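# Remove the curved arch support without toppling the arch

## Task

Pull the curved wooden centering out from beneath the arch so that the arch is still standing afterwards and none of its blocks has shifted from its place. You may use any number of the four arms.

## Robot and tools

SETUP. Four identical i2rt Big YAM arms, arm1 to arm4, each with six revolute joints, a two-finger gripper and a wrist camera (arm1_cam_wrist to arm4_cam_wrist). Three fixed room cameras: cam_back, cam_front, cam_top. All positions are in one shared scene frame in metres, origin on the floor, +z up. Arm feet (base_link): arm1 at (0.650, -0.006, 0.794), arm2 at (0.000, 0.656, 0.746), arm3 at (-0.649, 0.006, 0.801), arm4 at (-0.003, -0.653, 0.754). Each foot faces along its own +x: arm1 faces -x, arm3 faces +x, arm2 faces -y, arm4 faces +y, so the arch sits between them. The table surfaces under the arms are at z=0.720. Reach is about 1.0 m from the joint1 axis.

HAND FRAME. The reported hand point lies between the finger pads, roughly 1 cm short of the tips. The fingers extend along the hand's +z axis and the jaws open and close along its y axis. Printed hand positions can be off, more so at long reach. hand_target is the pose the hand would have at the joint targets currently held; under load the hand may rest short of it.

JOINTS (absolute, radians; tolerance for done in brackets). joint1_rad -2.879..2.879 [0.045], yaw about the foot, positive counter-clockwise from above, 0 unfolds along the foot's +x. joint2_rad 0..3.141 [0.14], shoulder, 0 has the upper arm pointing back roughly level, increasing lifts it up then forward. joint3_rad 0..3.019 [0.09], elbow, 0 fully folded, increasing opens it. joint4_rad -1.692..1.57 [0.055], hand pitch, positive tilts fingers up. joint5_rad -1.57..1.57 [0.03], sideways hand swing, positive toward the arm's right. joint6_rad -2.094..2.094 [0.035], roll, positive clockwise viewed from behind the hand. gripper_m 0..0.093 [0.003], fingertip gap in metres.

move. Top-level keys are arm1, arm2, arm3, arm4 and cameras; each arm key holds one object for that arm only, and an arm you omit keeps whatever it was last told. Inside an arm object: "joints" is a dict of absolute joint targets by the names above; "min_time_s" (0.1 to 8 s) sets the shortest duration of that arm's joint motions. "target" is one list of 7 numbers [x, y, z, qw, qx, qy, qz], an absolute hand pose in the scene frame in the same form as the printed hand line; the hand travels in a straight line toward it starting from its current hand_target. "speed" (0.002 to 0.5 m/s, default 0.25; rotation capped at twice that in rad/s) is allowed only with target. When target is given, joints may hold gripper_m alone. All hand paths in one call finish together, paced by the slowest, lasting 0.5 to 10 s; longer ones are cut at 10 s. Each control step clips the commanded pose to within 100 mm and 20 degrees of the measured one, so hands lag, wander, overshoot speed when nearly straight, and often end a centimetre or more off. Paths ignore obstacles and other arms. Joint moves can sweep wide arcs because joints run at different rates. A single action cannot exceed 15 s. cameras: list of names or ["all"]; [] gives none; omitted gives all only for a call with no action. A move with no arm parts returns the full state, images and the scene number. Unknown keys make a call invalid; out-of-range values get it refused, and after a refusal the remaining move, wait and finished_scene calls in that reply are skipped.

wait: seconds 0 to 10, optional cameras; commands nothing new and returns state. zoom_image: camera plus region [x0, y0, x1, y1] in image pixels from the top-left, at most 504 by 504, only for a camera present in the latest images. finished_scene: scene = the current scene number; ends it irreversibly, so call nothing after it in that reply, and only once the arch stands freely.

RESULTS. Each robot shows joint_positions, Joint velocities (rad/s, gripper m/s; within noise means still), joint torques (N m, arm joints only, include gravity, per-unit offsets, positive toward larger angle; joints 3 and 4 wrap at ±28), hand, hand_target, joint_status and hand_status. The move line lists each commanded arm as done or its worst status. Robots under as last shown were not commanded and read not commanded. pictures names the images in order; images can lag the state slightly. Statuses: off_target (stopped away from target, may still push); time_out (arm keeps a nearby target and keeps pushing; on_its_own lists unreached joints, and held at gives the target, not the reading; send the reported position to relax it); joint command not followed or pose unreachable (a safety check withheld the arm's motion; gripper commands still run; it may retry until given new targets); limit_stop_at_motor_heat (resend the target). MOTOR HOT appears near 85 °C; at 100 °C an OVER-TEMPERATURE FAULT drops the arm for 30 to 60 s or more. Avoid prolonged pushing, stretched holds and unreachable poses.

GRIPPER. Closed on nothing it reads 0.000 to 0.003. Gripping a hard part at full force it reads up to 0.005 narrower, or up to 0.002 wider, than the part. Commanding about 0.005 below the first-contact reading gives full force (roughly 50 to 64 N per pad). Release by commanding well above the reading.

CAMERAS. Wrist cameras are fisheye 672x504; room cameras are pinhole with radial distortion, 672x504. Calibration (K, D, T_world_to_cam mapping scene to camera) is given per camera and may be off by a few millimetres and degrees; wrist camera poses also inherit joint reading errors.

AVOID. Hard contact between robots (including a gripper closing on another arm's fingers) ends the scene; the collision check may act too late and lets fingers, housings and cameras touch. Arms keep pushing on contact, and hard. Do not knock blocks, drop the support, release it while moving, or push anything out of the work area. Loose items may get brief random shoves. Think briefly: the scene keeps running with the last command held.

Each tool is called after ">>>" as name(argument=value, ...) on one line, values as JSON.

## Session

>>> move(cameras=["cam_back","cam_front","cam_top","arm1_cam_wrist","arm3_cam_wrist"])

>>> zoom_image(camera="cam_top", region=[90, 180, 590, 500])

>>> zoom_image(camera="cam_back", region=[120, 140, 470, 400])

>>> zoom_image(camera="cam_front", region=[150, 140, 500, 400])

Scene clock: 0.00 s.
Joint torques (N m): no reading
Motor temperatures (°C): arm1=[36 33 36 30 29 30 31] | arm2=[36 32 32 32 33 28 28] | arm3=[30 38 35 31 29 30 34] | arm4=[33 32 32 35 32 27 34]
Heat: arm1: hottest joint1_rad 36 °C; arm2: hottest joint1_rad 36 °C; arm3: hottest joint2_rad 38 °C; arm4: hottest joint4_rad 35 °C.
Joint velocities: within noise
arm1.joint_positions: joint1_rad=-0.792 joint2_rad=+0.597 joint3_rad=+1.317 joint4_rad=-1.235 joint5_rad=+0.036 joint6_rad=+0.139 gripper_m=+0.09396
arm1.joint_status: not commanded
arm1.hand: x=+0.4866 y=+0.1760 z=+1.3259 quat_wxyz=(-0.185, +0.761, -0.404, -0.473) (m; scene frame)
arm1.hand_target: x=+0.4882 y=+0.1742 z=+1.3369 quat_wxyz=(-0.188, +0.755, -0.401, -0.483) (m; scene frame)
arm1.hand_status: not commanded
arm2.joint_positions: joint1_rad=+0.031 joint2_rad=+0.603 joint3_rad=+1.457 joint4_rad=-1.387 joint5_rad=-0.263 joint6_rad=+0.761 gripper_m=+0.09396
arm2.joint_status: not commanded
arm2.hand: x=+0.0421 y=+0.4486 z=+1.3126 quat_wxyz=(-0.497, -0.768, -0.393, +0.094) (m; scene frame)
arm2.hand_target: x=+0.0421 y=+0.4516 z=+1.3209 quat_wxyz=(-0.505, -0.763, -0.391, +0.098) (m; scene frame)
arm2.hand_status: not commanded
arm3.joint_positions: joint1_rad=+0.554 joint2_rad=+0.643 joint3_rad=+1.438 joint4_rad=-1.241 joint5_rad=+0.294 joint6_rad=+0.554 gripper_m=+0.09396
arm3.joint_status: not commanded
arm3.hand: x=-0.4138 y=+0.1037 z=+1.3791 quat_wxyz=(-0.507, -0.061, -0.841, -0.178) (m; scene frame)
arm3.hand_target: x=-0.4167 y=+0.1018 z=+1.3926 quat_wxyz=(-0.517, -0.063, -0.833, -0.186) (m; scene frame)
arm3.hand_status: not commanded
arm4.joint_positions: joint1_rad=-0.454 joint2_rad=+0.631 joint3_rad=+1.450 joint4_rad=-1.565 joint5_rad=-0.075 joint6_rad=-0.150 gripper_m=+0.09396
arm4.joint_status: not commanded
arm4.hand: x=+0.0668 y=-0.4724 z=+1.2759 quat_wxyz=(-0.346, +0.552, -0.728, -0.214) (m; scene frame)
arm4.hand_target: x=+0.0658 y=-0.4742 z=+1.2836 quat_wxyz=(-0.354, +0.550, -0.724, -0.218) (m; scene frame)
arm4.hand_status: not commanded
pictures: arm1_cam_wrist, arm3_cam_wrist, cam_back, cam_front, cam_top
camera_calibration:
arm1_cam_wrist: T_world_to_cam=[[0.797319, 0.596147, -0.0942867, -0.368986], [0.509163, -0.748247, -0.4253, 0.451023], [-0.324091, 0.291093, -0.900128, 1.42768], [0, 0, 0, 1]] pos_world=[0.527254, 0.141859, 1.44212]
arm3_cam_wrist: T_world_to_cam=[[0.0879263, -0.924112, -0.371868, 0.64589], [-0.911985, 0.0754847, -0.403218, 0.172778], [0.400689, 0.374592, -0.83614, 1.40781], [0, 0, 0, 1]] pos_world=[-0.463312, 0.0564809, 1.48697]

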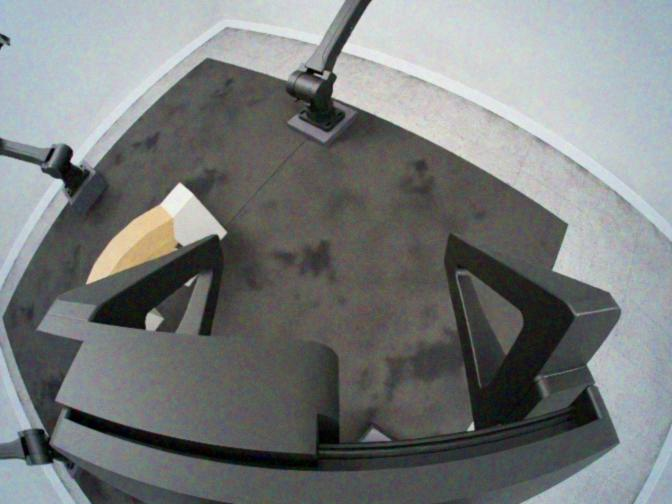

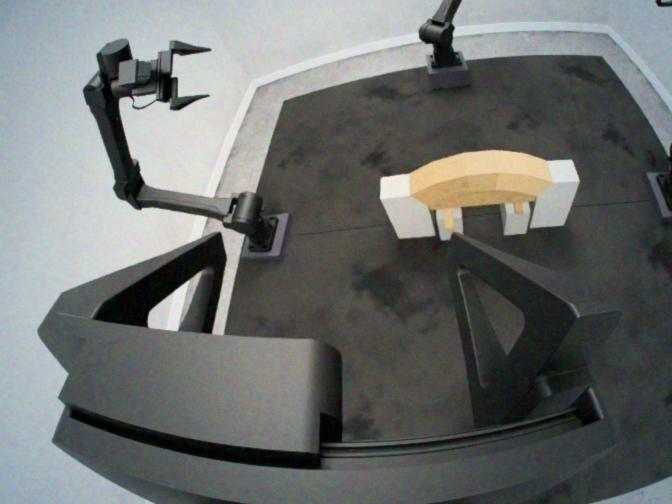

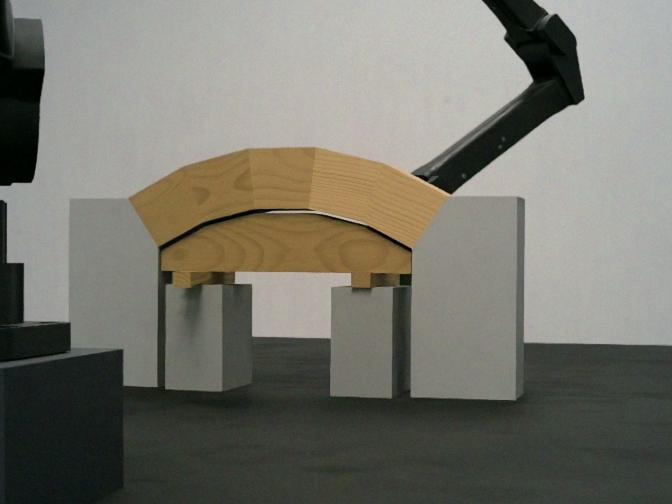

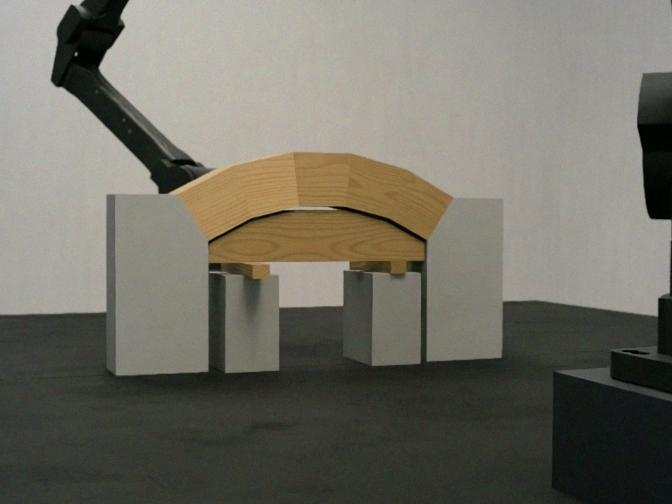

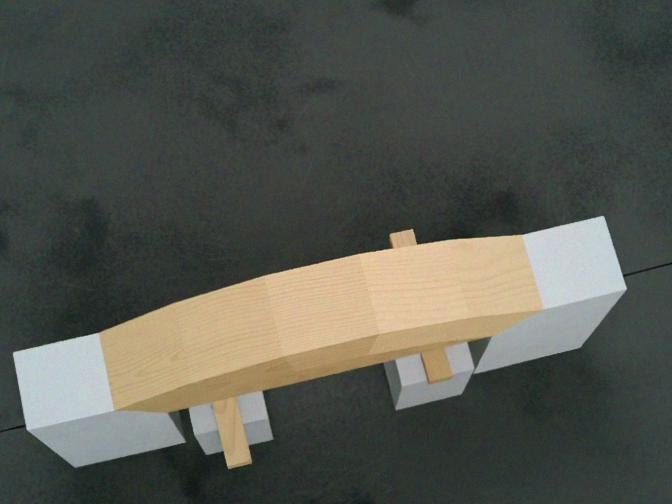

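Scaled by 1.008 from the camera's 672x504 image, which has a finer 960x720 frame.

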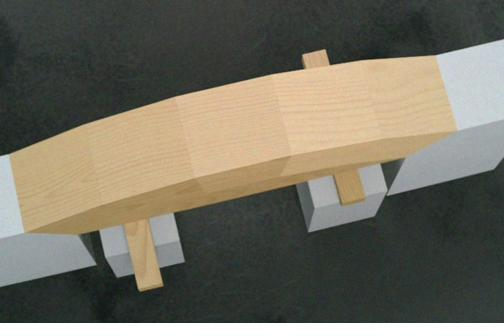

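Scaled by 1.440 from the camera's 672x504 image, which has a finer 960x720 frame.

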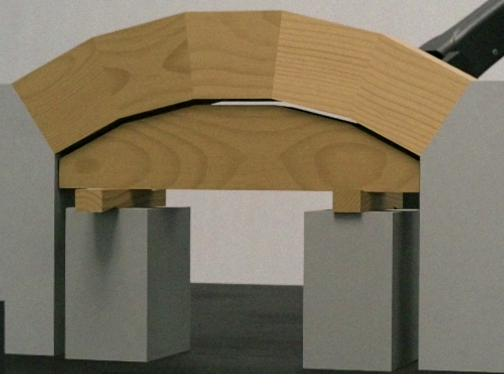

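Scaled by 1.440 from the camera's 672x504 image, which has a finer 960x720 frame.

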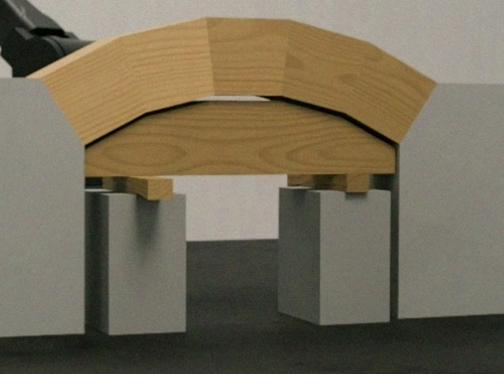

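>>> move(arm1={"target":[0.10,-0.003,0.90,0.0046,-0.7071,0.0046,0.7071],"speed":0.25,"joints":{"gripper_m":0.08}}, arm3={"target":[-0.12,-0.008,0.857,0.5033,0.5033,0.4967,0.4967],"speed":0.25}, cameras=["arm1_cam_wrist","arm3_cam_wrist","cam_top","cam_front"])

Scene clock: 8.53 s.
Joint torques (N m): arm1=[0.21 -9.29 5 3.62 -0.12 -0.24] | arm2=[1.08 3.72 9.35 2.25 -0.02 -0.06] | arm3=[-0.56 -10.4 4.11 2.21 0.29 0.1] | arm4=[-0.73 4.25 8.57 2.14 -0.02 0.01]
Motor temperatures (°C): arm1=[36 33 37 30 29 30 31] | arm2=[36 31 32 32 33 28 28] | arm3=[30 38 36 31 29 29 34] | arm4=[33 32 32 35 32 27 33]
Heat: arm1: hottest joint3_rad 37 °C; arm2: hottest joint1_rad 36 °C; arm3: hottest joint2_rad 38 °C; arm4: hottest joint4_rad 35 °C.
move: arm1 off_target; arm3 done
Joint velocities: within noise
arm1.joint_positions: joint1_rad=+0.013 joint2_rad=+1.844 joint3_rad=+0.546 joint4_rad=+1.265 joint5_rad=+0.013 joint6_rad=+0.021 gripper_m=+0.08009
arm1.joint_status: all done
arm1.hand: x=+0.1106 y=+0.0026 z=+0.8971 quat_wxyz=(-0.005, +0.717, -0.014, -0.697) (m; scene frame)
arm1.hand_target: x=+0.1005 y=-0.0031 z=+0.9001 quat_wxyz=(-0.005, +0.707, -0.005, -0.707) (m; scene frame)
arm1.hand_status: off_target (0.012 m and 1.9 deg from the pose sent, 0.602 m and 57.9 deg at the start)
arm2, arm4: as last shown
arm3.joint_positions: joint1_rad=-0.069 joint2_rad=+2.016 joint3_rad=+0.519 joint4_rad=+1.480 joint5_rad=-0.023 joint6_rad=+1.568 gripper_m=+0.09396
arm3.joint_status: not commanded
arm3.hand: x=-0.1266 y=-0.0061 z=+0.8547 quat_wxyz=(-0.498, -0.506, -0.507, -0.490) (m; scene frame)
arm3.hand_target: x=-0.1202 y=-0.0080 z=+0.8570 quat_wxyz=(-0.503, -0.503, -0.497, -0.497) (m; scene frame)
arm3.hand_status: done (0.007 m and 1.6 deg from the pose sent, 0.609 m and 75.2 deg at the start)
pictures: arm1_cam_wrist, arm3_cam_wrist, cam_front, cam_top
camera_calibration:
arm1_cam_wrist: T_world_to_cam=[[0.0401056, 0.999131, -0.0113923, 0.00209284], [0.603458, -0.0333072, -0.796699, 0.651231], [-0.796386, 0.0250774, -0.604269, 0.75791], [0, 0, 0, 1]] pos_world=[0.210515, 0.000593267, 0.97684]
arm3_cam_wrist: T_world_to_cam=[[-0.0110396, -0.00465693, -0.999928, 0.853995], [-0.603611, 0.797273, 0.00295096, -0.0721738], [0.797202, 0.6036, -0.0116125, 0.242371], [0, 0, 0, 1]] pos_world=[-0.227356, -0.0847757, 0.856961]

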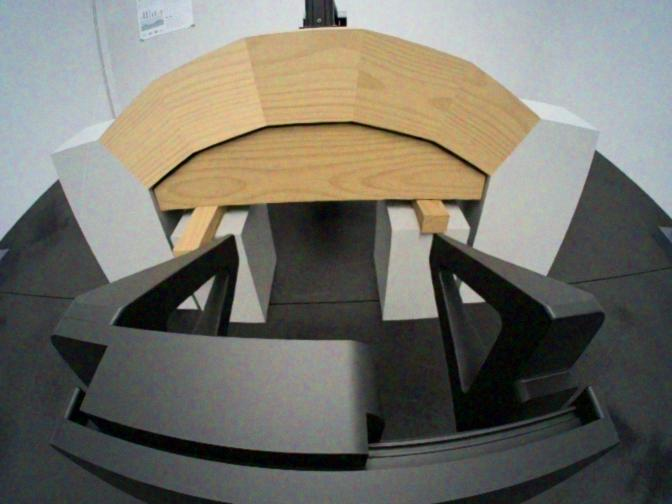

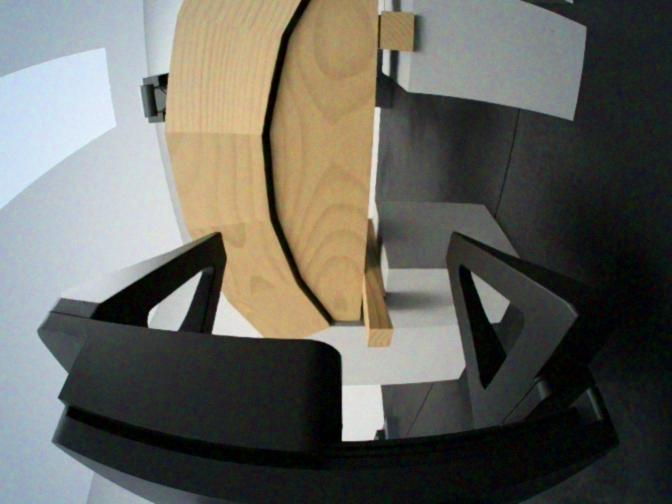

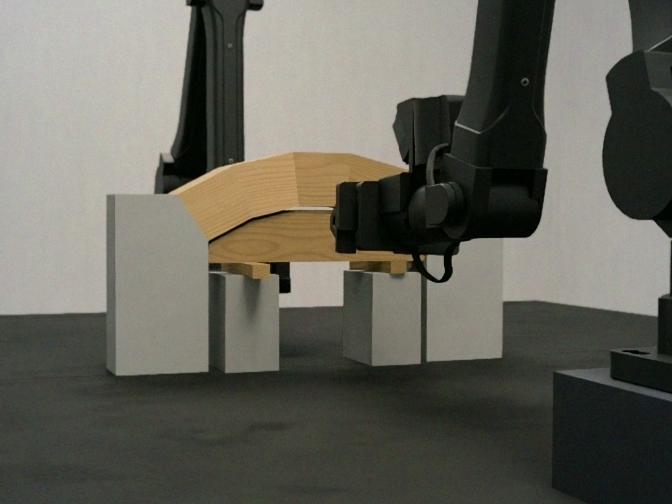

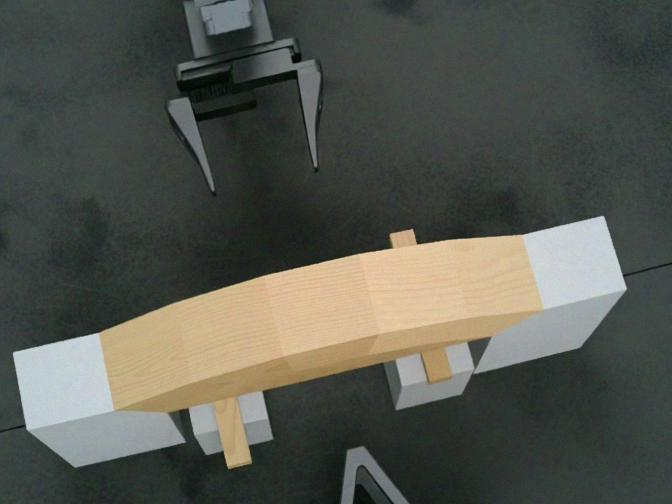

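>>> move(arm1={"target":[0.024,-0.014,0.894,0.0046,-0.7071,0.0046,0.7071],"speed":0.08}, cameras=["arm1_cam_wrist","cam_top"])

Scene clock: 10.60 s.
Joint torques (N m): arm1=[0.44 -11.69 6.32 1.74 0.11 -0.23] | arm2=[1.26 3.96 9.31 2.32 -0.01 -0.06] | arm3=[-0.44 -10.58 4.12 2.24 0.28 0.09] | arm4=[-0.97 3.9 8.61 2 0 0.03]
Motor temperatures (°C): arm1=[36 33 37 30 28 30 31] | arm2=[36 31 32 32 33 28 28] | arm3=[30 38 36 32 29 29 34] | arm4=[33 32 32 35 32 27 33]
Heat: arm1: hottest joint3_rad 37 °C; arm2: hottest joint1_rad 36 °C; arm3: hottest joint2_rad 38 °C; arm4: hottest joint4_rad 35 °C.
move: arm1 off_target
Joint velocities: within noise
arm1.joint_positions: joint1_rad=+0.034 joint2_rad=+1.946 joint3_rad=+0.759 joint4_rad=+1.193 joint5_rad=+0.031 joint6_rad=+0.021 gripper_m=+0.08009
arm1.joint_status: not commanded
arm1.hand: x=+0.0360 y=-0.0065 z=+0.9019 quat_wxyz=(-0.004, +0.703, -0.012, -0.711) (m; scene frame)
arm1.hand_target: x=+0.0248 y=-0.0141 z=+0.8941 quat_wxyz=(-0.005, +0.707, -0.004, -0.707) (m; scene frame)
arm1.hand_status: off_target (0.016 m and 1.1 deg from the pose sent, 0.088 m and 2.0 deg at the start)
arm2, arm3, arm4: as last shown
arm3.hand: x=-0.1266 y=-0.0062 z=+0.8547 quat_wxyz=(-0.498, -0.506, -0.506, -0.490) (m; scene frame)
arm3.hand_target: x=-0.1202 y=-0.0081 z=+0.8570 quat_wxyz=(-0.503, -0.503, -0.497, -0.497) (m; scene frame)
pictures: arm1_cam_wrist, cam_top
camera_calibration:
arm1_cam_wrist: T_world_to_cam=[[0.0362518, 0.999269, -0.0121492, 0.0150317], [0.571837, -0.0307124, -0.819793, 0.721674], [-0.819566, 0.0227716, -0.572532, 0.673728], [0, 0, 0, 1]] pos_world=[0.13894, -0.00819825, 0.977536]

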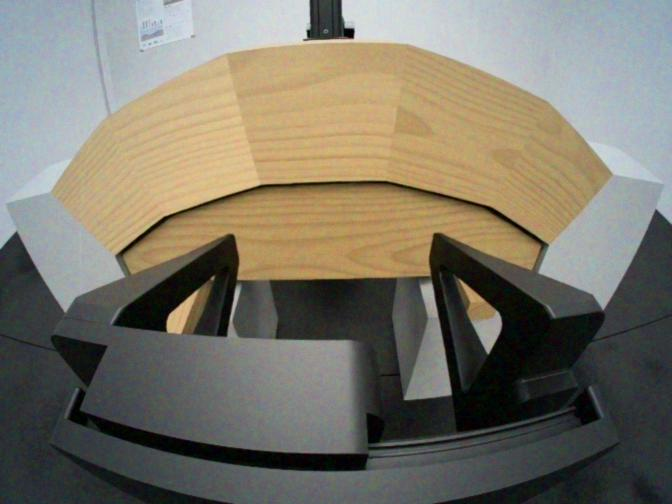

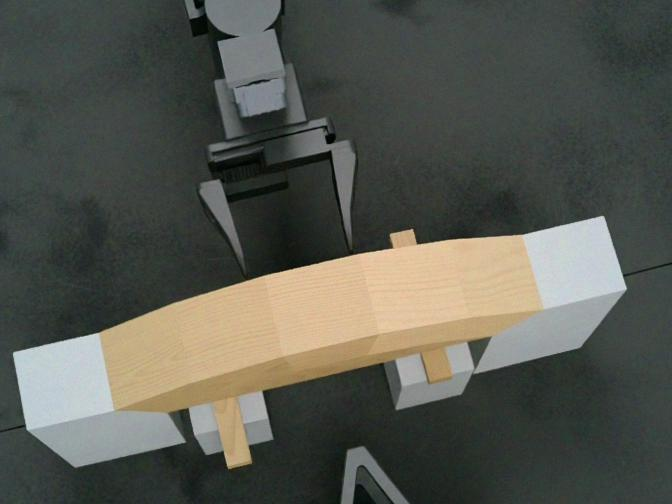

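>>> move(arm1={"target":[-0.040,-0.0135,0.886,0.0046,-0.7071,0.0046,0.7071],"speed":0.045}, cameras=["arm1_cam_wrist","cam_top","arm3_cam_wrist","cam_back"])

Scene clock: 12.83 s.
Joint torques (N m): arm1=[0.21 -13.92 7.45 1.81 -0.02 -0.22] | arm2=[1.14 3.84 9.37 2.28 0 -0.05] | arm3=[-0.38 -10.34 4.11 2.22 0.28 0.1] | arm4=[-0.85 3.9 8.64 2.14 0 0.01]
Motor temperatures (°C): arm1=[36 34 37 30 28 30 31] | arm2=[36 31 33 32 33 28 28] | arm3=[30 38 36 32 29 29 34] | arm4=[33 32 32 35 32 27 33]
Heat: arm1: hottest joint3_rad 37 °C; arm2: hottest joint1_rad 36 °C; arm3: hottest joint2_rad 38 °C; arm4: hottest joint4_rad 35 °C.
move: arm1 off_target
Joint velocities: within noise
arm1.joint_positions: joint1_rad=+0.034 joint2_rad=+2.046 joint3_rad=+0.944 joint4_rad=+1.101 joint5_rad=+0.031 joint6_rad=+0.020 gripper_m=+0.08009
arm1.joint_status: not commanded
arm1.hand: x=-0.0254 y=-0.0069 z=+0.8917 quat_wxyz=(-0.004, +0.706, -0.012, -0.708) (m; scene frame)
arm1.hand_target: x=-0.0390 y=-0.0137 z=+0.8861 quat_wxyz=(-0.005, +0.707, -0.005, -0.707) (m; scene frame)
arm1.hand_status: off_target (0.017 m and 0.8 deg from the pose sent, 0.078 m and 1.1 deg at the start)
arm2, arm3, arm4: as last shown
pictures: arm1_cam_wrist, arm3_cam_wrist, cam_back, cam_top
camera_calibration:
arm1_cam_wrist: T_world_to_cam=[[0.0364717, 0.999278, -0.0106769, 0.0162213], [0.578059, -0.0298108, -0.815451, 0.744774], [-0.81518, 0.023569, -0.578728, 0.62336], [0, 0, 0, 1]] pos_world=[0.0770359, -0.00869926, 0.968256]
arm3_cam_wrist: T_world_to_cam=[[-0.0109729, -0.00423374, -0.999931, 0.854047], [-0.603319, 0.797494, 0.00324402, -0.0722612], [0.797425, 0.603312, -0.0113051, 0.242194], [0, 0, 0, 1]] pos_world=[-0.227357, -0.084875, 0.85696]

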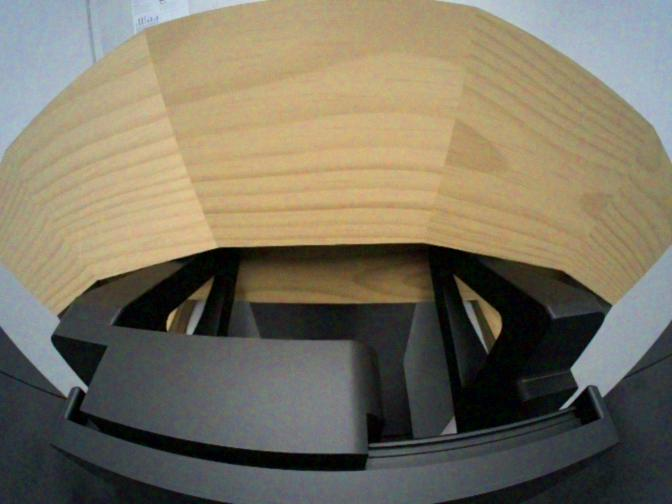

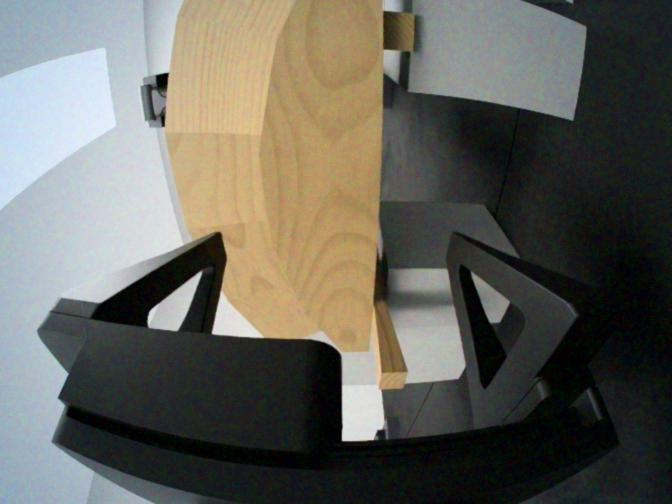

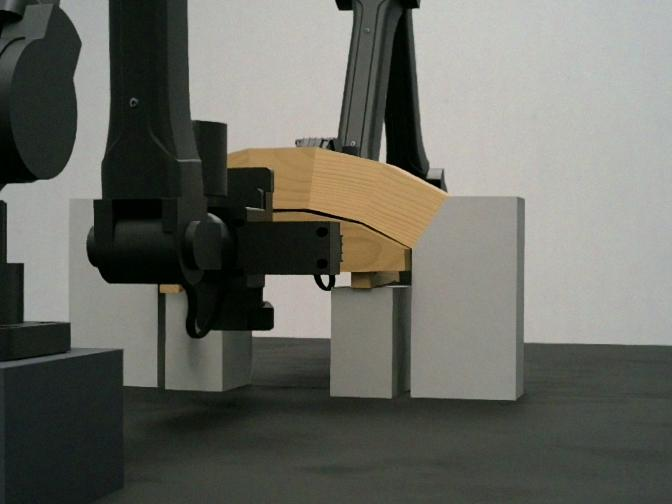

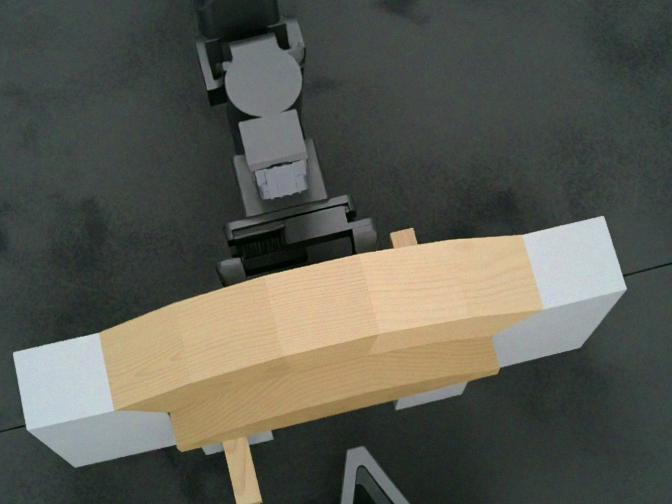

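>>> move(arm3={"target":[-0.051,-0.009,0.852,0.5033,0.5033,0.4967,0.4967],"speed":0.08}, cameras=["arm3_cam_wrist","cam_top"])

Scene clock: 14.63 s.
Joint torques (N m): arm1=[0.26 -13.92 7.39 1.68 -0.02 -0.23] | arm2=[1.2 3.66 9.36 2.26 -0.03 -0.05] | arm3=[-0.09 -12.28 6 0.99 0.28 0.09] | arm4=[-1.32 4.25 8.57 2.14 0 0.04]
Motor temperatures (°C): arm1=[36 34 37 30 28 30 31] | arm2=[36 31 33 32 33 28 28] | arm3=[30 38 36 32 29 29 34] | arm4=[33 32 33 35 32 27 33]
Heat: arm1: hottest joint3_rad 37 °C; arm2: hottest joint1_rad 36 °C; arm3: hottest joint2_rad 38 °C; arm4: hottest joint4_rad 35 °C.
move: arm3 done
Joint velocities: within noise
arm1, arm2, arm4: as last shown
arm1.hand_target: x=-0.0389 y=-0.0137 z=+0.8861 quat_wxyz=(-0.005, +0.707, -0.005, -0.707) (m; scene frame)
arm3.joint_positions: joint1_rad=-0.069 joint2_rad=+2.067 joint3_rad=+0.704 joint4_rad=+1.370 joint5_rad=-0.019 joint6_rad=+1.568 gripper_m=+0.09396
arm3.joint_status: not commanded
arm3.hand: x=-0.0600 y=-0.0087 z=+0.8557 quat_wxyz=(-0.505, -0.500, -0.500, -0.495) (m; scene frame)
arm3.hand_target: x=-0.0514 y=-0.0090 z=+0.8522 quat_wxyz=(-0.503, -0.503, -0.497, -0.497) (m; scene frame)
arm3.hand_status: done (0.010 m and 0.6 deg from the pose sent, 0.076 m and 1.6 deg at the start)
pictures: arm3_cam_wrist, cam_top
camera_calibration:
arm3_cam_wrist: T_world_to_cam=[[0.0134039, -0.00500693, -0.999898, 0.857179], [-0.600939, 0.799204, -0.0120577, -0.0168693], [0.799183, 0.601039, 0.00770362, 0.174444], [0, 0, 0, 1]] pos_world=[-0.16104, -0.0870737, 0.855544]

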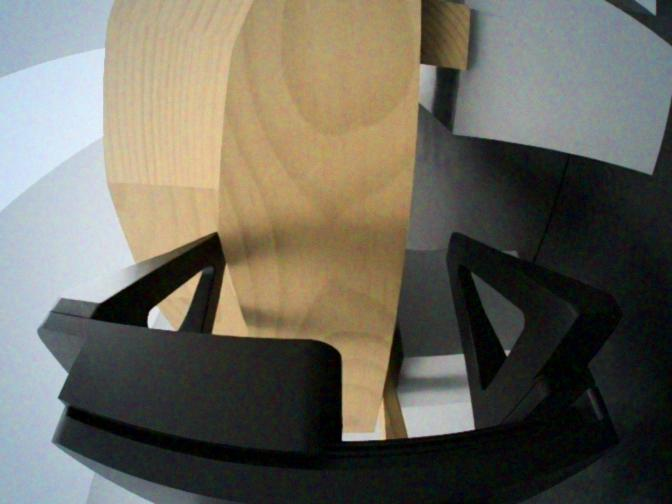

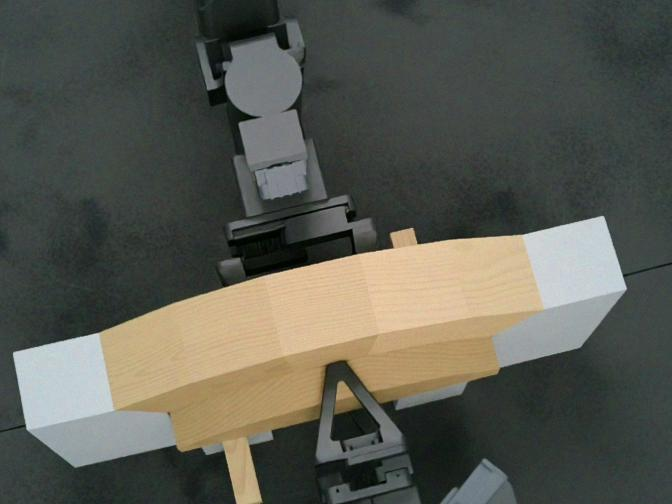

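>>> move(arm3={"target": [-0.051, -0.009, 0.855, 0.5033, 0.5033, 0.4967, 0.4967], "speed": 0.05, "joints": {"gripper_m": 0.066}}, cameras=["arm3_cam_wrist", "cam_back"])

Scene clock: 16.47 s.
Joint torques (N m): arm1=[0.32 -13.92 7.39 1.66 -0.02 -0.22] | arm2=[1.14 3.6 9.32 2.29 0 -0.06] | arm3=[-0.15 -13.16 5.65 0.57 0.27 0.09] | arm4=[-0.44 3.84 8.68 2.07 -0.03 0.04]
Motor temperatures (°C): arm1=[36 34 37 30 28 30 31] | arm2=[36 31 33 32 33 28 28] | arm3=[30 38 36 32 29 29 34] | arm4=[33 32 33 35 32 27 33]
Heat: arm1: hottest joint3_rad 37 °C; arm2: hottest joint1_rad 36 °C; arm3: hottest joint2_rad 38 °C; arm4: hottest joint4_rad 35 °C.
move: arm3 done
Joint velocities: within noise
arm1, arm2, arm4: as last shown
arm1.hand_target: x=-0.0389 y=-0.0137 z=+0.8862 quat_wxyz=(-0.004, +0.707, -0.005, -0.707) (m; scene frame)
arm3.joint_positions: joint1_rad=-0.069 joint2_rad=+2.067 joint3_rad=+0.708 joint4_rad=+1.372 joint5_rad=-0.019 joint6_rad=+1.568 gripper_m=+0.06613
arm3.joint_status: all done
arm3.hand: x=-0.0589 y=-0.0088 z=+0.8572 quat_wxyz=(-0.506, -0.499, -0.498, -0.496) (m; scene frame)
arm3.hand_target: x=-0.0512 y=-0.0090 z=+0.8550 quat_wxyz=(-0.503, -0.503, -0.497, -0.497) (m; scene frame)
arm3.hand_status: done (0.008 m and 0.6 deg from the pose sent, 0.009 m and 0.6 deg at the start)
pictures: arm3_cam_wrist, cam_back
camera_calibration:
arm3_cam_wrist: T_world_to_cam=[[0.0187512, -0.00476042, -0.999813, 0.858964], [-0.600868, 0.799206, -0.0150744, -0.0135977], [0.799128, 0.601038, 0.0121257, 0.169756], [0, 0, 0, 1]] pos_world=[-0.159934, -0.0870734, 0.856539]

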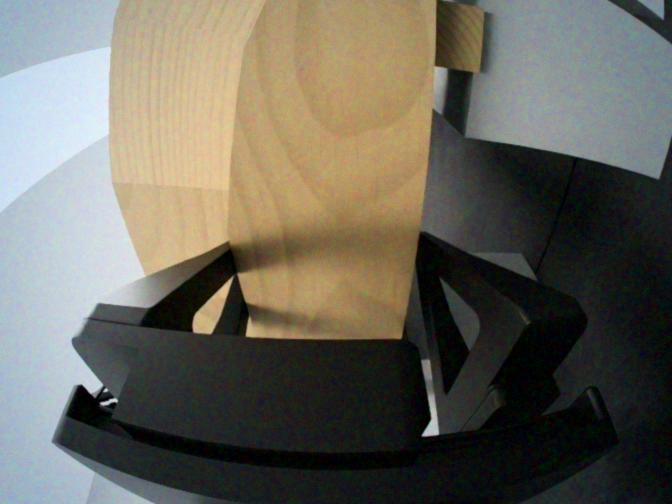

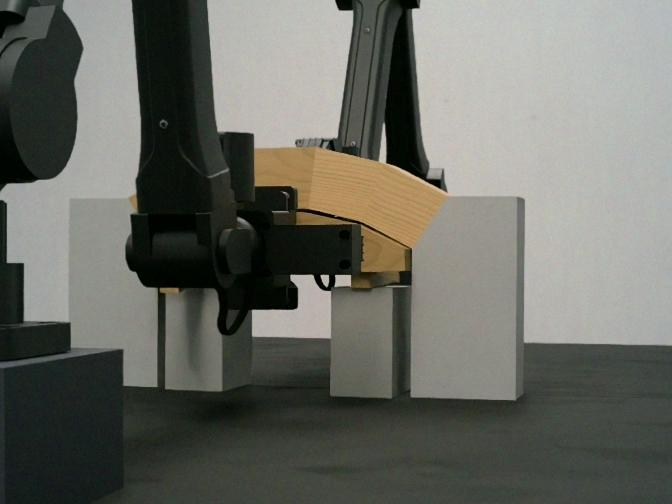

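>>> move(arm3={"joints": {"gripper_m": 0.05}}, cameras=["arm3_cam_wrist"])

Scene clock: 17.07 s.
Joint torques (N m): arm1=[0.15 -13.92 7.38 1.68 -0.02 -0.23] | arm2=[1.2 3.78 9.33 2.3 -0.01 -0.06] | arm3=[-0.21 -12.81 5.7 0.4 0.26 0.13] | arm4=[-1.08 4.01 8.58 2.13 0 0.04]
Motor temperatures (°C): arm1=[36 34 37 30 28 30 31] | arm2=[36 31 33 32 33 28 28] | arm3=[30 38 36 32 29 29 34] | arm4=[33 32 33 35 32 27 33]
Heat: arm1: hottest joint3_rad 37 °C; arm2: hottest joint1_rad 36 °C; arm3: hottest joint2_rad 38 °C; arm4: hottest joint4_rad 35 °C.
move: arm3 off_target
Joint velocities: within noise
arm1, arm2, arm4: as last shown
arm1.hand_target: x=-0.0389 y=-0.0136 z=+0.8862 quat_wxyz=(-0.005, +0.707, -0.005, -0.707) (m; scene frame)
arm3.joint_positions: joint1_rad=-0.069 joint2_rad=+2.062 joint3_rad=+0.708 joint4_rad=+1.377 joint5_rad=-0.019 joint6_rad=+1.564 gripper_m=+0.05735
arm3.joint_status: gripper_m off_target (ended at +0.05738, target +0.05000)
arm3.hand: x=-0.0586 y=-0.0087 z=+0.8612 quat_wxyz=(-0.510, -0.496, -0.497, -0.497) (m; scene frame)
arm3.hand_target: x=-0.0512 y=-0.0090 z=+0.8550 quat_wxyz=(-0.503, -0.503, -0.497, -0.497) (m; scene frame)
arm3.hand_status: not commanded
pictures: arm3_cam_wrist
camera_calibration:
arm3_cam_wrist: T_world_to_cam=[[0.0282395, -0.0092967, -0.999558, 0.863261], [-0.600697, 0.799104, -0.0244032, -0.00525545], [0.798978, 0.601121, 0.0169818, 0.165197], [0, 0, 0, 1]] pos_world=[-0.159524, -0.0870782, 0.859946]

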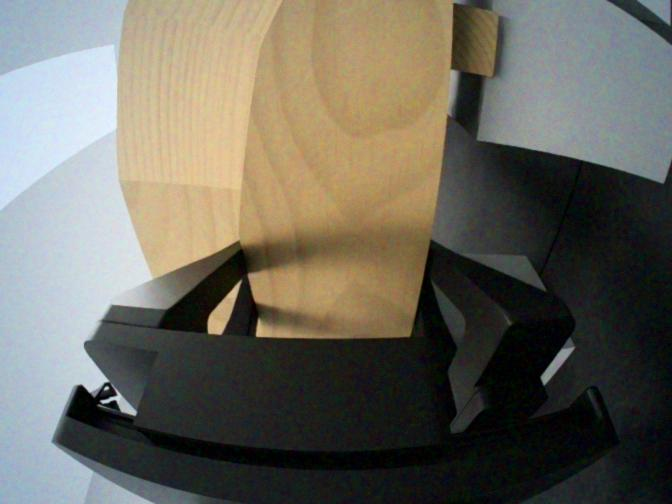

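>>> move(arm3={"target": [-0.101, -0.0083, 0.857, 0.5033, 0.5033, 0.4967, 0.4967], "speed": 0.06}, cameras=["arm3_cam_wrist", "cam_back", "cam_front"])

Scene clock: 18.67 s.
Joint torques (N m): arm1=[0.21 -14.1 7.19 1.74 -0.01 -0.21] | arm2=[1.14 3.72 9.39 2.3 -0.01 -0.06] | arm3=[-0.38 -13.45 1.13 1.48 0.21 0.31] | arm4=[-1.32 4.07 8.61 2.13 0 -0.01]
Motor temperatures (°C): arm1=[36 34 37 30 28 30 31] | arm2=[36 31 33 32 33 28 28] | arm3=[30 38 36 31 29 29 34] | arm4=[33 32 33 35 32 27 33]
Heat: arm1: hottest joint3_rad 37 °C; arm2: hottest joint1_rad 36 °C; arm3: hottest joint2_rad 38 °C; arm4: hottest joint4_rad 35 °C.
move: arm3 done
Joint velocities: within noise
arm1.joint_positions: joint1_rad=+0.034 joint2_rad=+2.048 joint3_rad=+0.947 joint4_rad=+1.099 joint5_rad=+0.031 joint6_rad=+0.018 gripper_m=+0.08009
arm1.joint_status: not commanded
arm1.hand: x=-0.0262 y=-0.0069 z=+0.8912 quat_wxyz=(-0.005, +0.706, -0.011, -0.708) (m; scene frame)
arm1.hand_target: x=-0.0389 y=-0.0136 z=+0.8860 quat_wxyz=(-0.005, +0.707, -0.005, -0.707) (m; scene frame)
arm1.hand_status: not commanded
arm2, arm4: as last shown
arm3.joint_positions: joint1_rad=-0.069 joint2_rad=+2.046 joint3_rad=+0.611 joint4_rad=+1.454 joint5_rad=-0.020 joint6_rad=+1.549 gripper_m=+0.05735
arm3.joint_status: not commanded
arm3.hand: x=-0.0938 y=-0.0076 z=+0.8592 quat_wxyz=(-0.513, -0.492, -0.502, -0.493) (m; scene frame)
arm3.hand_target: x=-0.1009 y=-0.0083 z=+0.8570 quat_wxyz=(-0.503, -0.503, -0.497, -0.497) (m; scene frame)
arm3.hand_status: done (0.008 m and 1.8 deg from the pose sent, 0.043 m and 1.2 deg at the start)
pictures: arm3_cam_wrist, cam_back, cam_front
camera_calibration:
arm3_cam_wrist: T_world_to_cam=[[0.0249802, -0.0248703, -0.999379, 0.861686], [-0.600964, 0.798514, -0.0348932, -0.0183653], [0.798886, 0.601462, 0.00500088, 0.202988], [0, 0, 0, 1]] pos_world=[-0.194727, -0.0859944, 0.859495]

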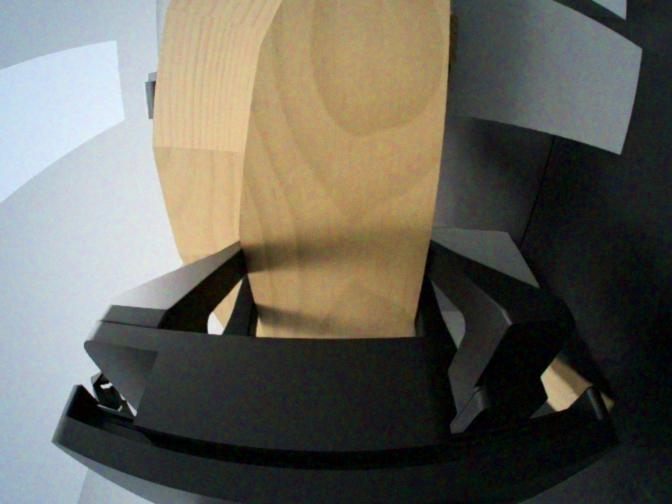

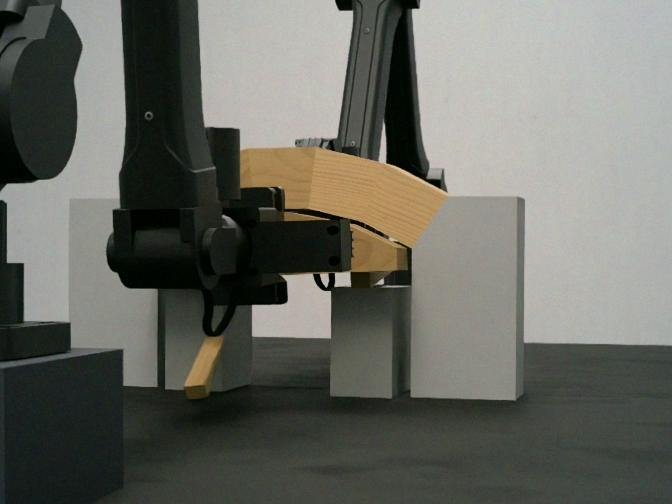

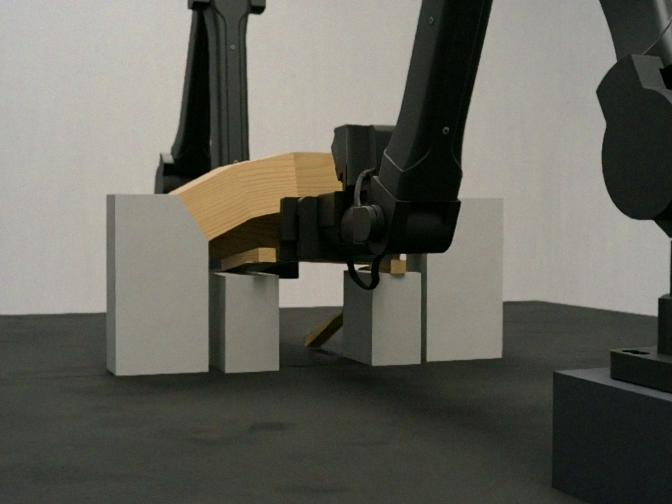

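>>> move(arm3={"target": [-0.165, -0.006, 0.905, 0.409, 0.582, 0.574, 0.404], "speed": 0.1}, cameras=["cam_back", "cam_front"])

Scene clock: 21.70 s.
Joint torques (N m): arm1=[0.26 -14.15 7.2 1.74 -0.02 -0.2] | arm2=[1.2 3.6 9.36 2.26 -0.03 -0.07] | arm3=[-0.32 -11.93 7.61 1.7 0.13 0.08] | arm4=[-1.38 3.96 8.7 2.06 -0.03 0.03]
Motor temperatures (°C): arm1=[36 34 38 30 28 30 31] | arm2=[36 31 33 32 33 28 28] | arm3=[30 39 36 32 29 29 34] | arm4=[33 32 33 35 32 27 33]
Heat: arm1: hottest joint3_rad 38 °C; arm2: hottest joint1_rad 36 °C; arm3: hottest joint2_rad 39 °C; arm4: hottest joint4_rad 35 °C.
move: arm3 off_target
Joint velocities: within noise
arm1: as last shown
arm2.joint_positions: joint1_rad=+0.031 joint2_rad=+0.603 joint3_rad=+1.457 joint4_rad=-1.387 joint5_rad=-0.263 joint6_rad=+0.761 gripper_m=+0.09396
arm2.joint_status: not commanded
arm2.hand: x=+0.0421 y=+0.4486 z=+1.3126 quat_wxyz=(-0.497, -0.768, -0.393, +0.094) (m; scene frame)
arm2.hand_target: x=+0.0421 y=+0.4516 z=+1.3209 quat_wxyz=(-0.505, -0.763, -0.391, +0.098) (m; scene frame)
arm2.hand_status: not commanded
arm3.joint_positions: joint1_rad=-0.069 joint2_rad=+1.504 joint3_rad=+0.430 joint4_rad=+0.669 joint5_rad=-0.020 joint6_rad=+1.564 gripper_m=+0.05735
arm3.joint_status: not commanded
arm3.hand: x=-0.1745 y=-0.0051 z=+0.8768 quat_wxyz=(-0.390, -0.594, -0.590, -0.384) (m; scene frame)
arm3.hand_target: x=-0.1654 y=-0.0060 z=+0.9048 quat_wxyz=(-0.409, -0.582, -0.574, -0.404) (m; scene frame)
arm3.hand_status: off_target (0.030 m and 3.9 deg from the pose sent, 0.085 m and 20.5 deg at the start)
arm4.joint_positions: joint1_rad=-0.454 joint2_rad=+0.631 joint3_rad=+1.450 joint4_rad=-1.565 joint5_rad=-0.075 joint6_rad=-0.150 gripper_m=+0.09396
arm4.joint_status: not commanded
arm4.hand: x=+0.0668 y=-0.4724 z=+1.2759 quat_wxyz=(-0.346, +0.552, -0.728, -0.214) (m; scene frame)
arm4.hand_target: x=+0.0658 y=-0.4742 z=+1.2836 quat_wxyz=(-0.354, +0.550, -0.724, -0.218) (m; scene frame)
arm4.hand_status: not commanded
pictures: cam_back, cam_front

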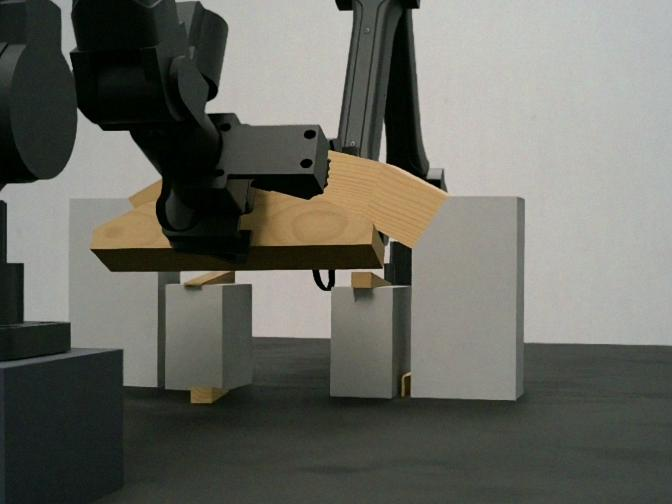

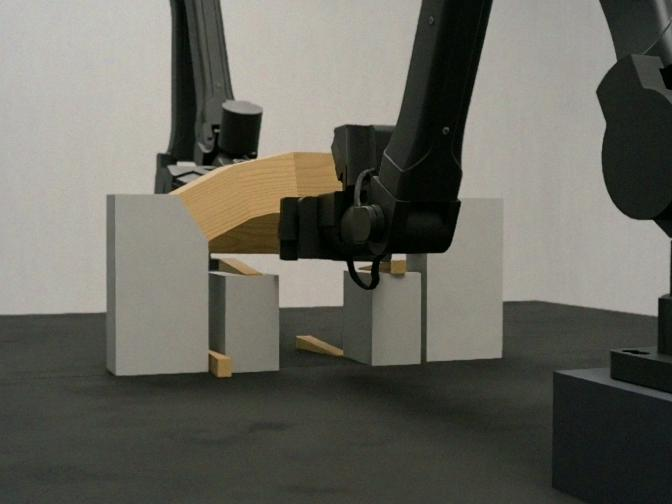

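Support is out. Pitch down and retreat arm1.

>>> move(arm3={"target": [-0.29, -0.002, 0.89, 0, 0.712, 0.702, 0], "speed": 0.25}, arm1={"target": [0.12, -0.006, 0.89, 0.0046, -0.7071, 0.0046, 0.7071], "speed": 0.25}, cameras=["cam_back"])

>>> move(arm3={"target": [-0.29, -0.002, 0.775, 0, 0.712, 0.702, 0], "speed": 0.12}, cameras=["cam_back"])

Scene clock: 25.17 s.
Joint torques (N m): arm1=[-0.79 -12.98 1.73 3.59 -0.12 -0.2] | arm2=[1.2 3.66 9.35 2.26 -0.02 -0.07] | arm3=[0.09 -8.47 14.68 -0.81 0.36 0.05] | arm4=[-0.79 4.01 8.47 2.14 -0.02 0.04]
Motor temperatures (°C): arm1=[36 35 38 30 28 30 31] | arm2=[36 31 33 32 33 28 28] | arm3=[30 39 37 31 29 29 35] | arm4=[33 32 33 35 32 27 33]
Heat: arm1: hottest joint3_rad 38 °C; arm2: hottest joint1_rad 36 °C; arm3: hottest joint2_rad 39 °C; arm4: hottest joint4_rad 35 °C.
move: arm1 off_target; arm3 off_target
Joint velocities: within noise
arm1.joint_positions: joint1_rad=+0.034 joint2_rad=+1.912 joint3_rad=+0.533 joint4_rad=+1.337 joint5_rad=+0.021 joint6_rad=+0.018 gripper_m=+0.08009
arm1.joint_status: not commanded
arm1.hand: x=+0.1175 y=-0.0073 z=+0.8755 quat_wxyz=(-0.002, +0.720, -0.008, -0.694) (m; scene frame)
arm1.hand_target: x=+0.1200 y=-0.0061 z=+0.8897 quat_wxyz=(-0.005, +0.707, -0.005, -0.707) (m; scene frame)
arm1.hand_status: off_target (0.015 m and 2.2 deg from the pose sent, 0.146 m and 0.8 deg at the start)
arm2, arm4: as last shown
arm3.joint_positions: joint1_rad=-0.069 joint2_rad=+1.376 joint3_rad=+0.829 joint4_rad=-1.075 joint5_rad=-0.010 joint6_rad=+1.564 gripper_m=+0.05735
arm3.joint_status: not commanded
arm3.hand: x=-0.3201 y=-0.0024 z=+0.8675 quat_wxyz=(+0.022, -0.715, -0.698, +0.019) (m; scene frame)
arm3.hand_target: x=-0.2917 y=-0.0019 z=+0.8904 quat_wxyz=(+0.000, -0.712, -0.702, +0.000) (m; scene frame)
arm3.hand_status: off_target (0.038 m and 3.4 deg from the pose sent, 0.116 m and 66.4 deg at the start)
pictures: cam_back

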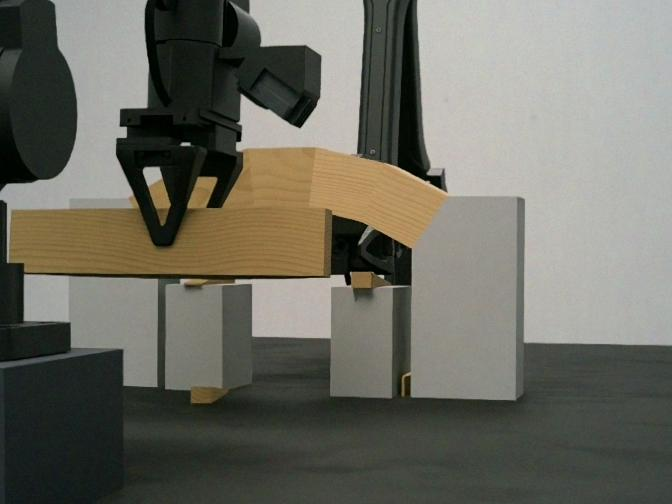

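Scene clock: 26.90 s.
Joint torques (N m): arm1=[-0.67 -13.04 1.74 3.6 -0.12 -0.21] | arm2=[1.14 3.6 9.39 2.35 -0.01 -0.05] | arm3=[0.32 -10.23 7.34 0.14 0.35 0.06] | arm4=[-1.14 4.25 8.72 2 0 0.05]
Motor temperatures (°C): arm1=[36 35 38 30 28 30 31] | arm2=[36 31 33 32 33 28 28] | arm3=[30 39 38 31 29 29 35] | arm4=[33 32 33 35 32 27 33]
Heat: arm1: hottest joint3_rad 38 °C; arm2: hottest joint1_rad 36 °C; arm3: hottest joint2_rad 39 °C; arm4: hottest joint4_rad 35 °C.
move: arm3 done
Joint velocities: within noise
arm1, arm2, arm4: as last shown
arm3.joint_positions: joint1_rad=-0.069 joint2_rad=+1.601 joint3_rad=+0.757 joint4_rad=-0.742 joint5_rad=-0.010 joint6_rad=+1.564 gripper_m=+0.05735
arm3.joint_status: not commanded
arm3.hand: x=-0.2983 y=-0.0038 z=+0.7721 quat_wxyz=(+0.009, -0.715, -0.699, +0.007) (m; scene frame)
arm3.hand_target: x=-0.2900 y=-0.0020 z=+0.7751 quat_wxyz=(+0.000, -0.712, -0.702, +0.000) (m; scene frame)
arm3.hand_status: done (0.009 m and 1.4 deg from the pose sent, 0.097 m and 3.4 deg at the start)
pictures: cam_back

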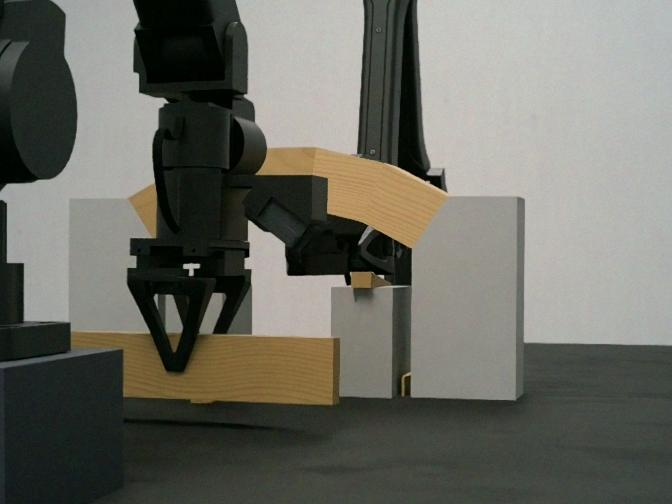

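>>> move(arm3={"target": [-0.29, -0.002, 0.75, 0, 0.712, 0.702, 0], "speed": 0.03}, cameras=["cam_back"])

Scene clock: 28.37 s.
Joint torques (N m): arm1=[-0.67 -13.1 1.74 3.63 -0.13 -0.21] | arm2=[1.2 3.9 9.33 2.29 -0.01 -0.05] | arm3=[0.38 -9.76 6.42 0.35 0.32 0.07] | arm4=[-1.44 4.31 8.69 2.14 0.05 0.04]
Motor temperatures (°C): arm1=[36 35 38 30 28 30 31] | arm2=[36 31 34 32 33 28 28] | arm3=[30 39 38 31 29 29 35] | arm4=[33 32 33 35 32 27 33]
Heat: arm1: hottest joint3_rad 38 °C; arm2: hottest joint1_rad 36 °C; arm3: hottest joint2_rad 39 °C; arm4: hottest joint4_rad 35 °C.
move: arm3 done
Joint velocities: within noise
arm1, arm2, arm4: as last shown
arm3.joint_positions: joint1_rad=-0.069 joint2_rad=+1.654 joint3_rad=+0.745 joint4_rad=-0.666 joint5_rad=-0.009 joint6_rad=+1.564 gripper_m=+0.05735
arm3.joint_status: not commanded
arm3.hand: x=-0.2949 y=-0.0041 z=+0.7516 quat_wxyz=(+0.005, -0.715, -0.699, +0.003) (m; scene frame)
arm3.hand_target: x=-0.2902 y=-0.0020 z=+0.7501 quat_wxyz=(+0.000, -0.712, -0.702, +0.000) (m; scene frame)
arm3.hand_status: done (0.006 m and 0.8 deg from the pose sent, 0.024 m and 1.4 deg at the start)
pictures: cam_back

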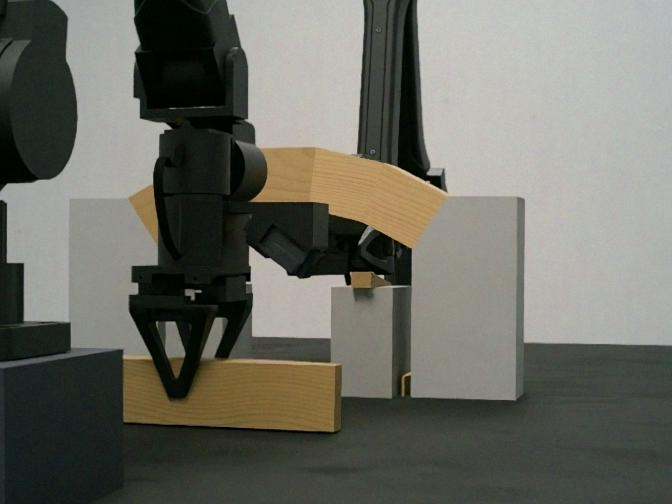

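>>> move(arm3={"target": [-0.29, -0.002, 0.745, 0, 0.712, 0.702, 0], "speed": 0.03})

Scene clock: 29.40 s.
Joint torques (N m): arm1=[-0.79 -12.98 1.72 3.56 -0.12 -0.21] | arm2=[1.03 3.66 9.33 2.25 -0.03 -0.05] | arm3=[0.26 -9 6.2 0.64 0.32 0.06] | arm4=[-1.03 3.84 8.46 2.13 -0.01 0.04]
Motor temperatures (°C): arm1=[36 35 38 30 28 30 31] | arm2=[36 31 34 32 33 28 28] | arm3=[30 39 38 31 29 29 35] | arm4=[33 32 33 35 32 27 33]
Heat: arm1: hottest joint3_rad 38 °C; arm2: hottest joint1_rad 36 °C; arm3: hottest joint2_rad 39 °C; arm4: hottest joint4_rad 35 °C.
move: arm3 done
Joint velocities: within noise
arm1, arm2, arm4: as last shown
arm3.joint_positions: joint1_rad=-0.069 joint2_rad=+1.655 joint3_rad=+0.745 joint4_rad=-0.657 joint5_rad=-0.009 joint6_rad=+1.564 gripper_m=+0.05735
arm3.joint_status: not commanded
arm3.hand: x=-0.2929 y=-0.0042 z=+0.7510 quat_wxyz=(+0.002, -0.715, -0.699, +0.000) (m; scene frame)
arm3.hand_target: x=-0.2902 y=-0.0020 z=+0.7452 quat_wxyz=(+0.000, -0.712, -0.702, +0.000) (m; scene frame)
arm3.hand_status: done (0.007 m and 0.6 deg from the pose sent, 0.008 m and 0.8 deg at the start)
pictures: none


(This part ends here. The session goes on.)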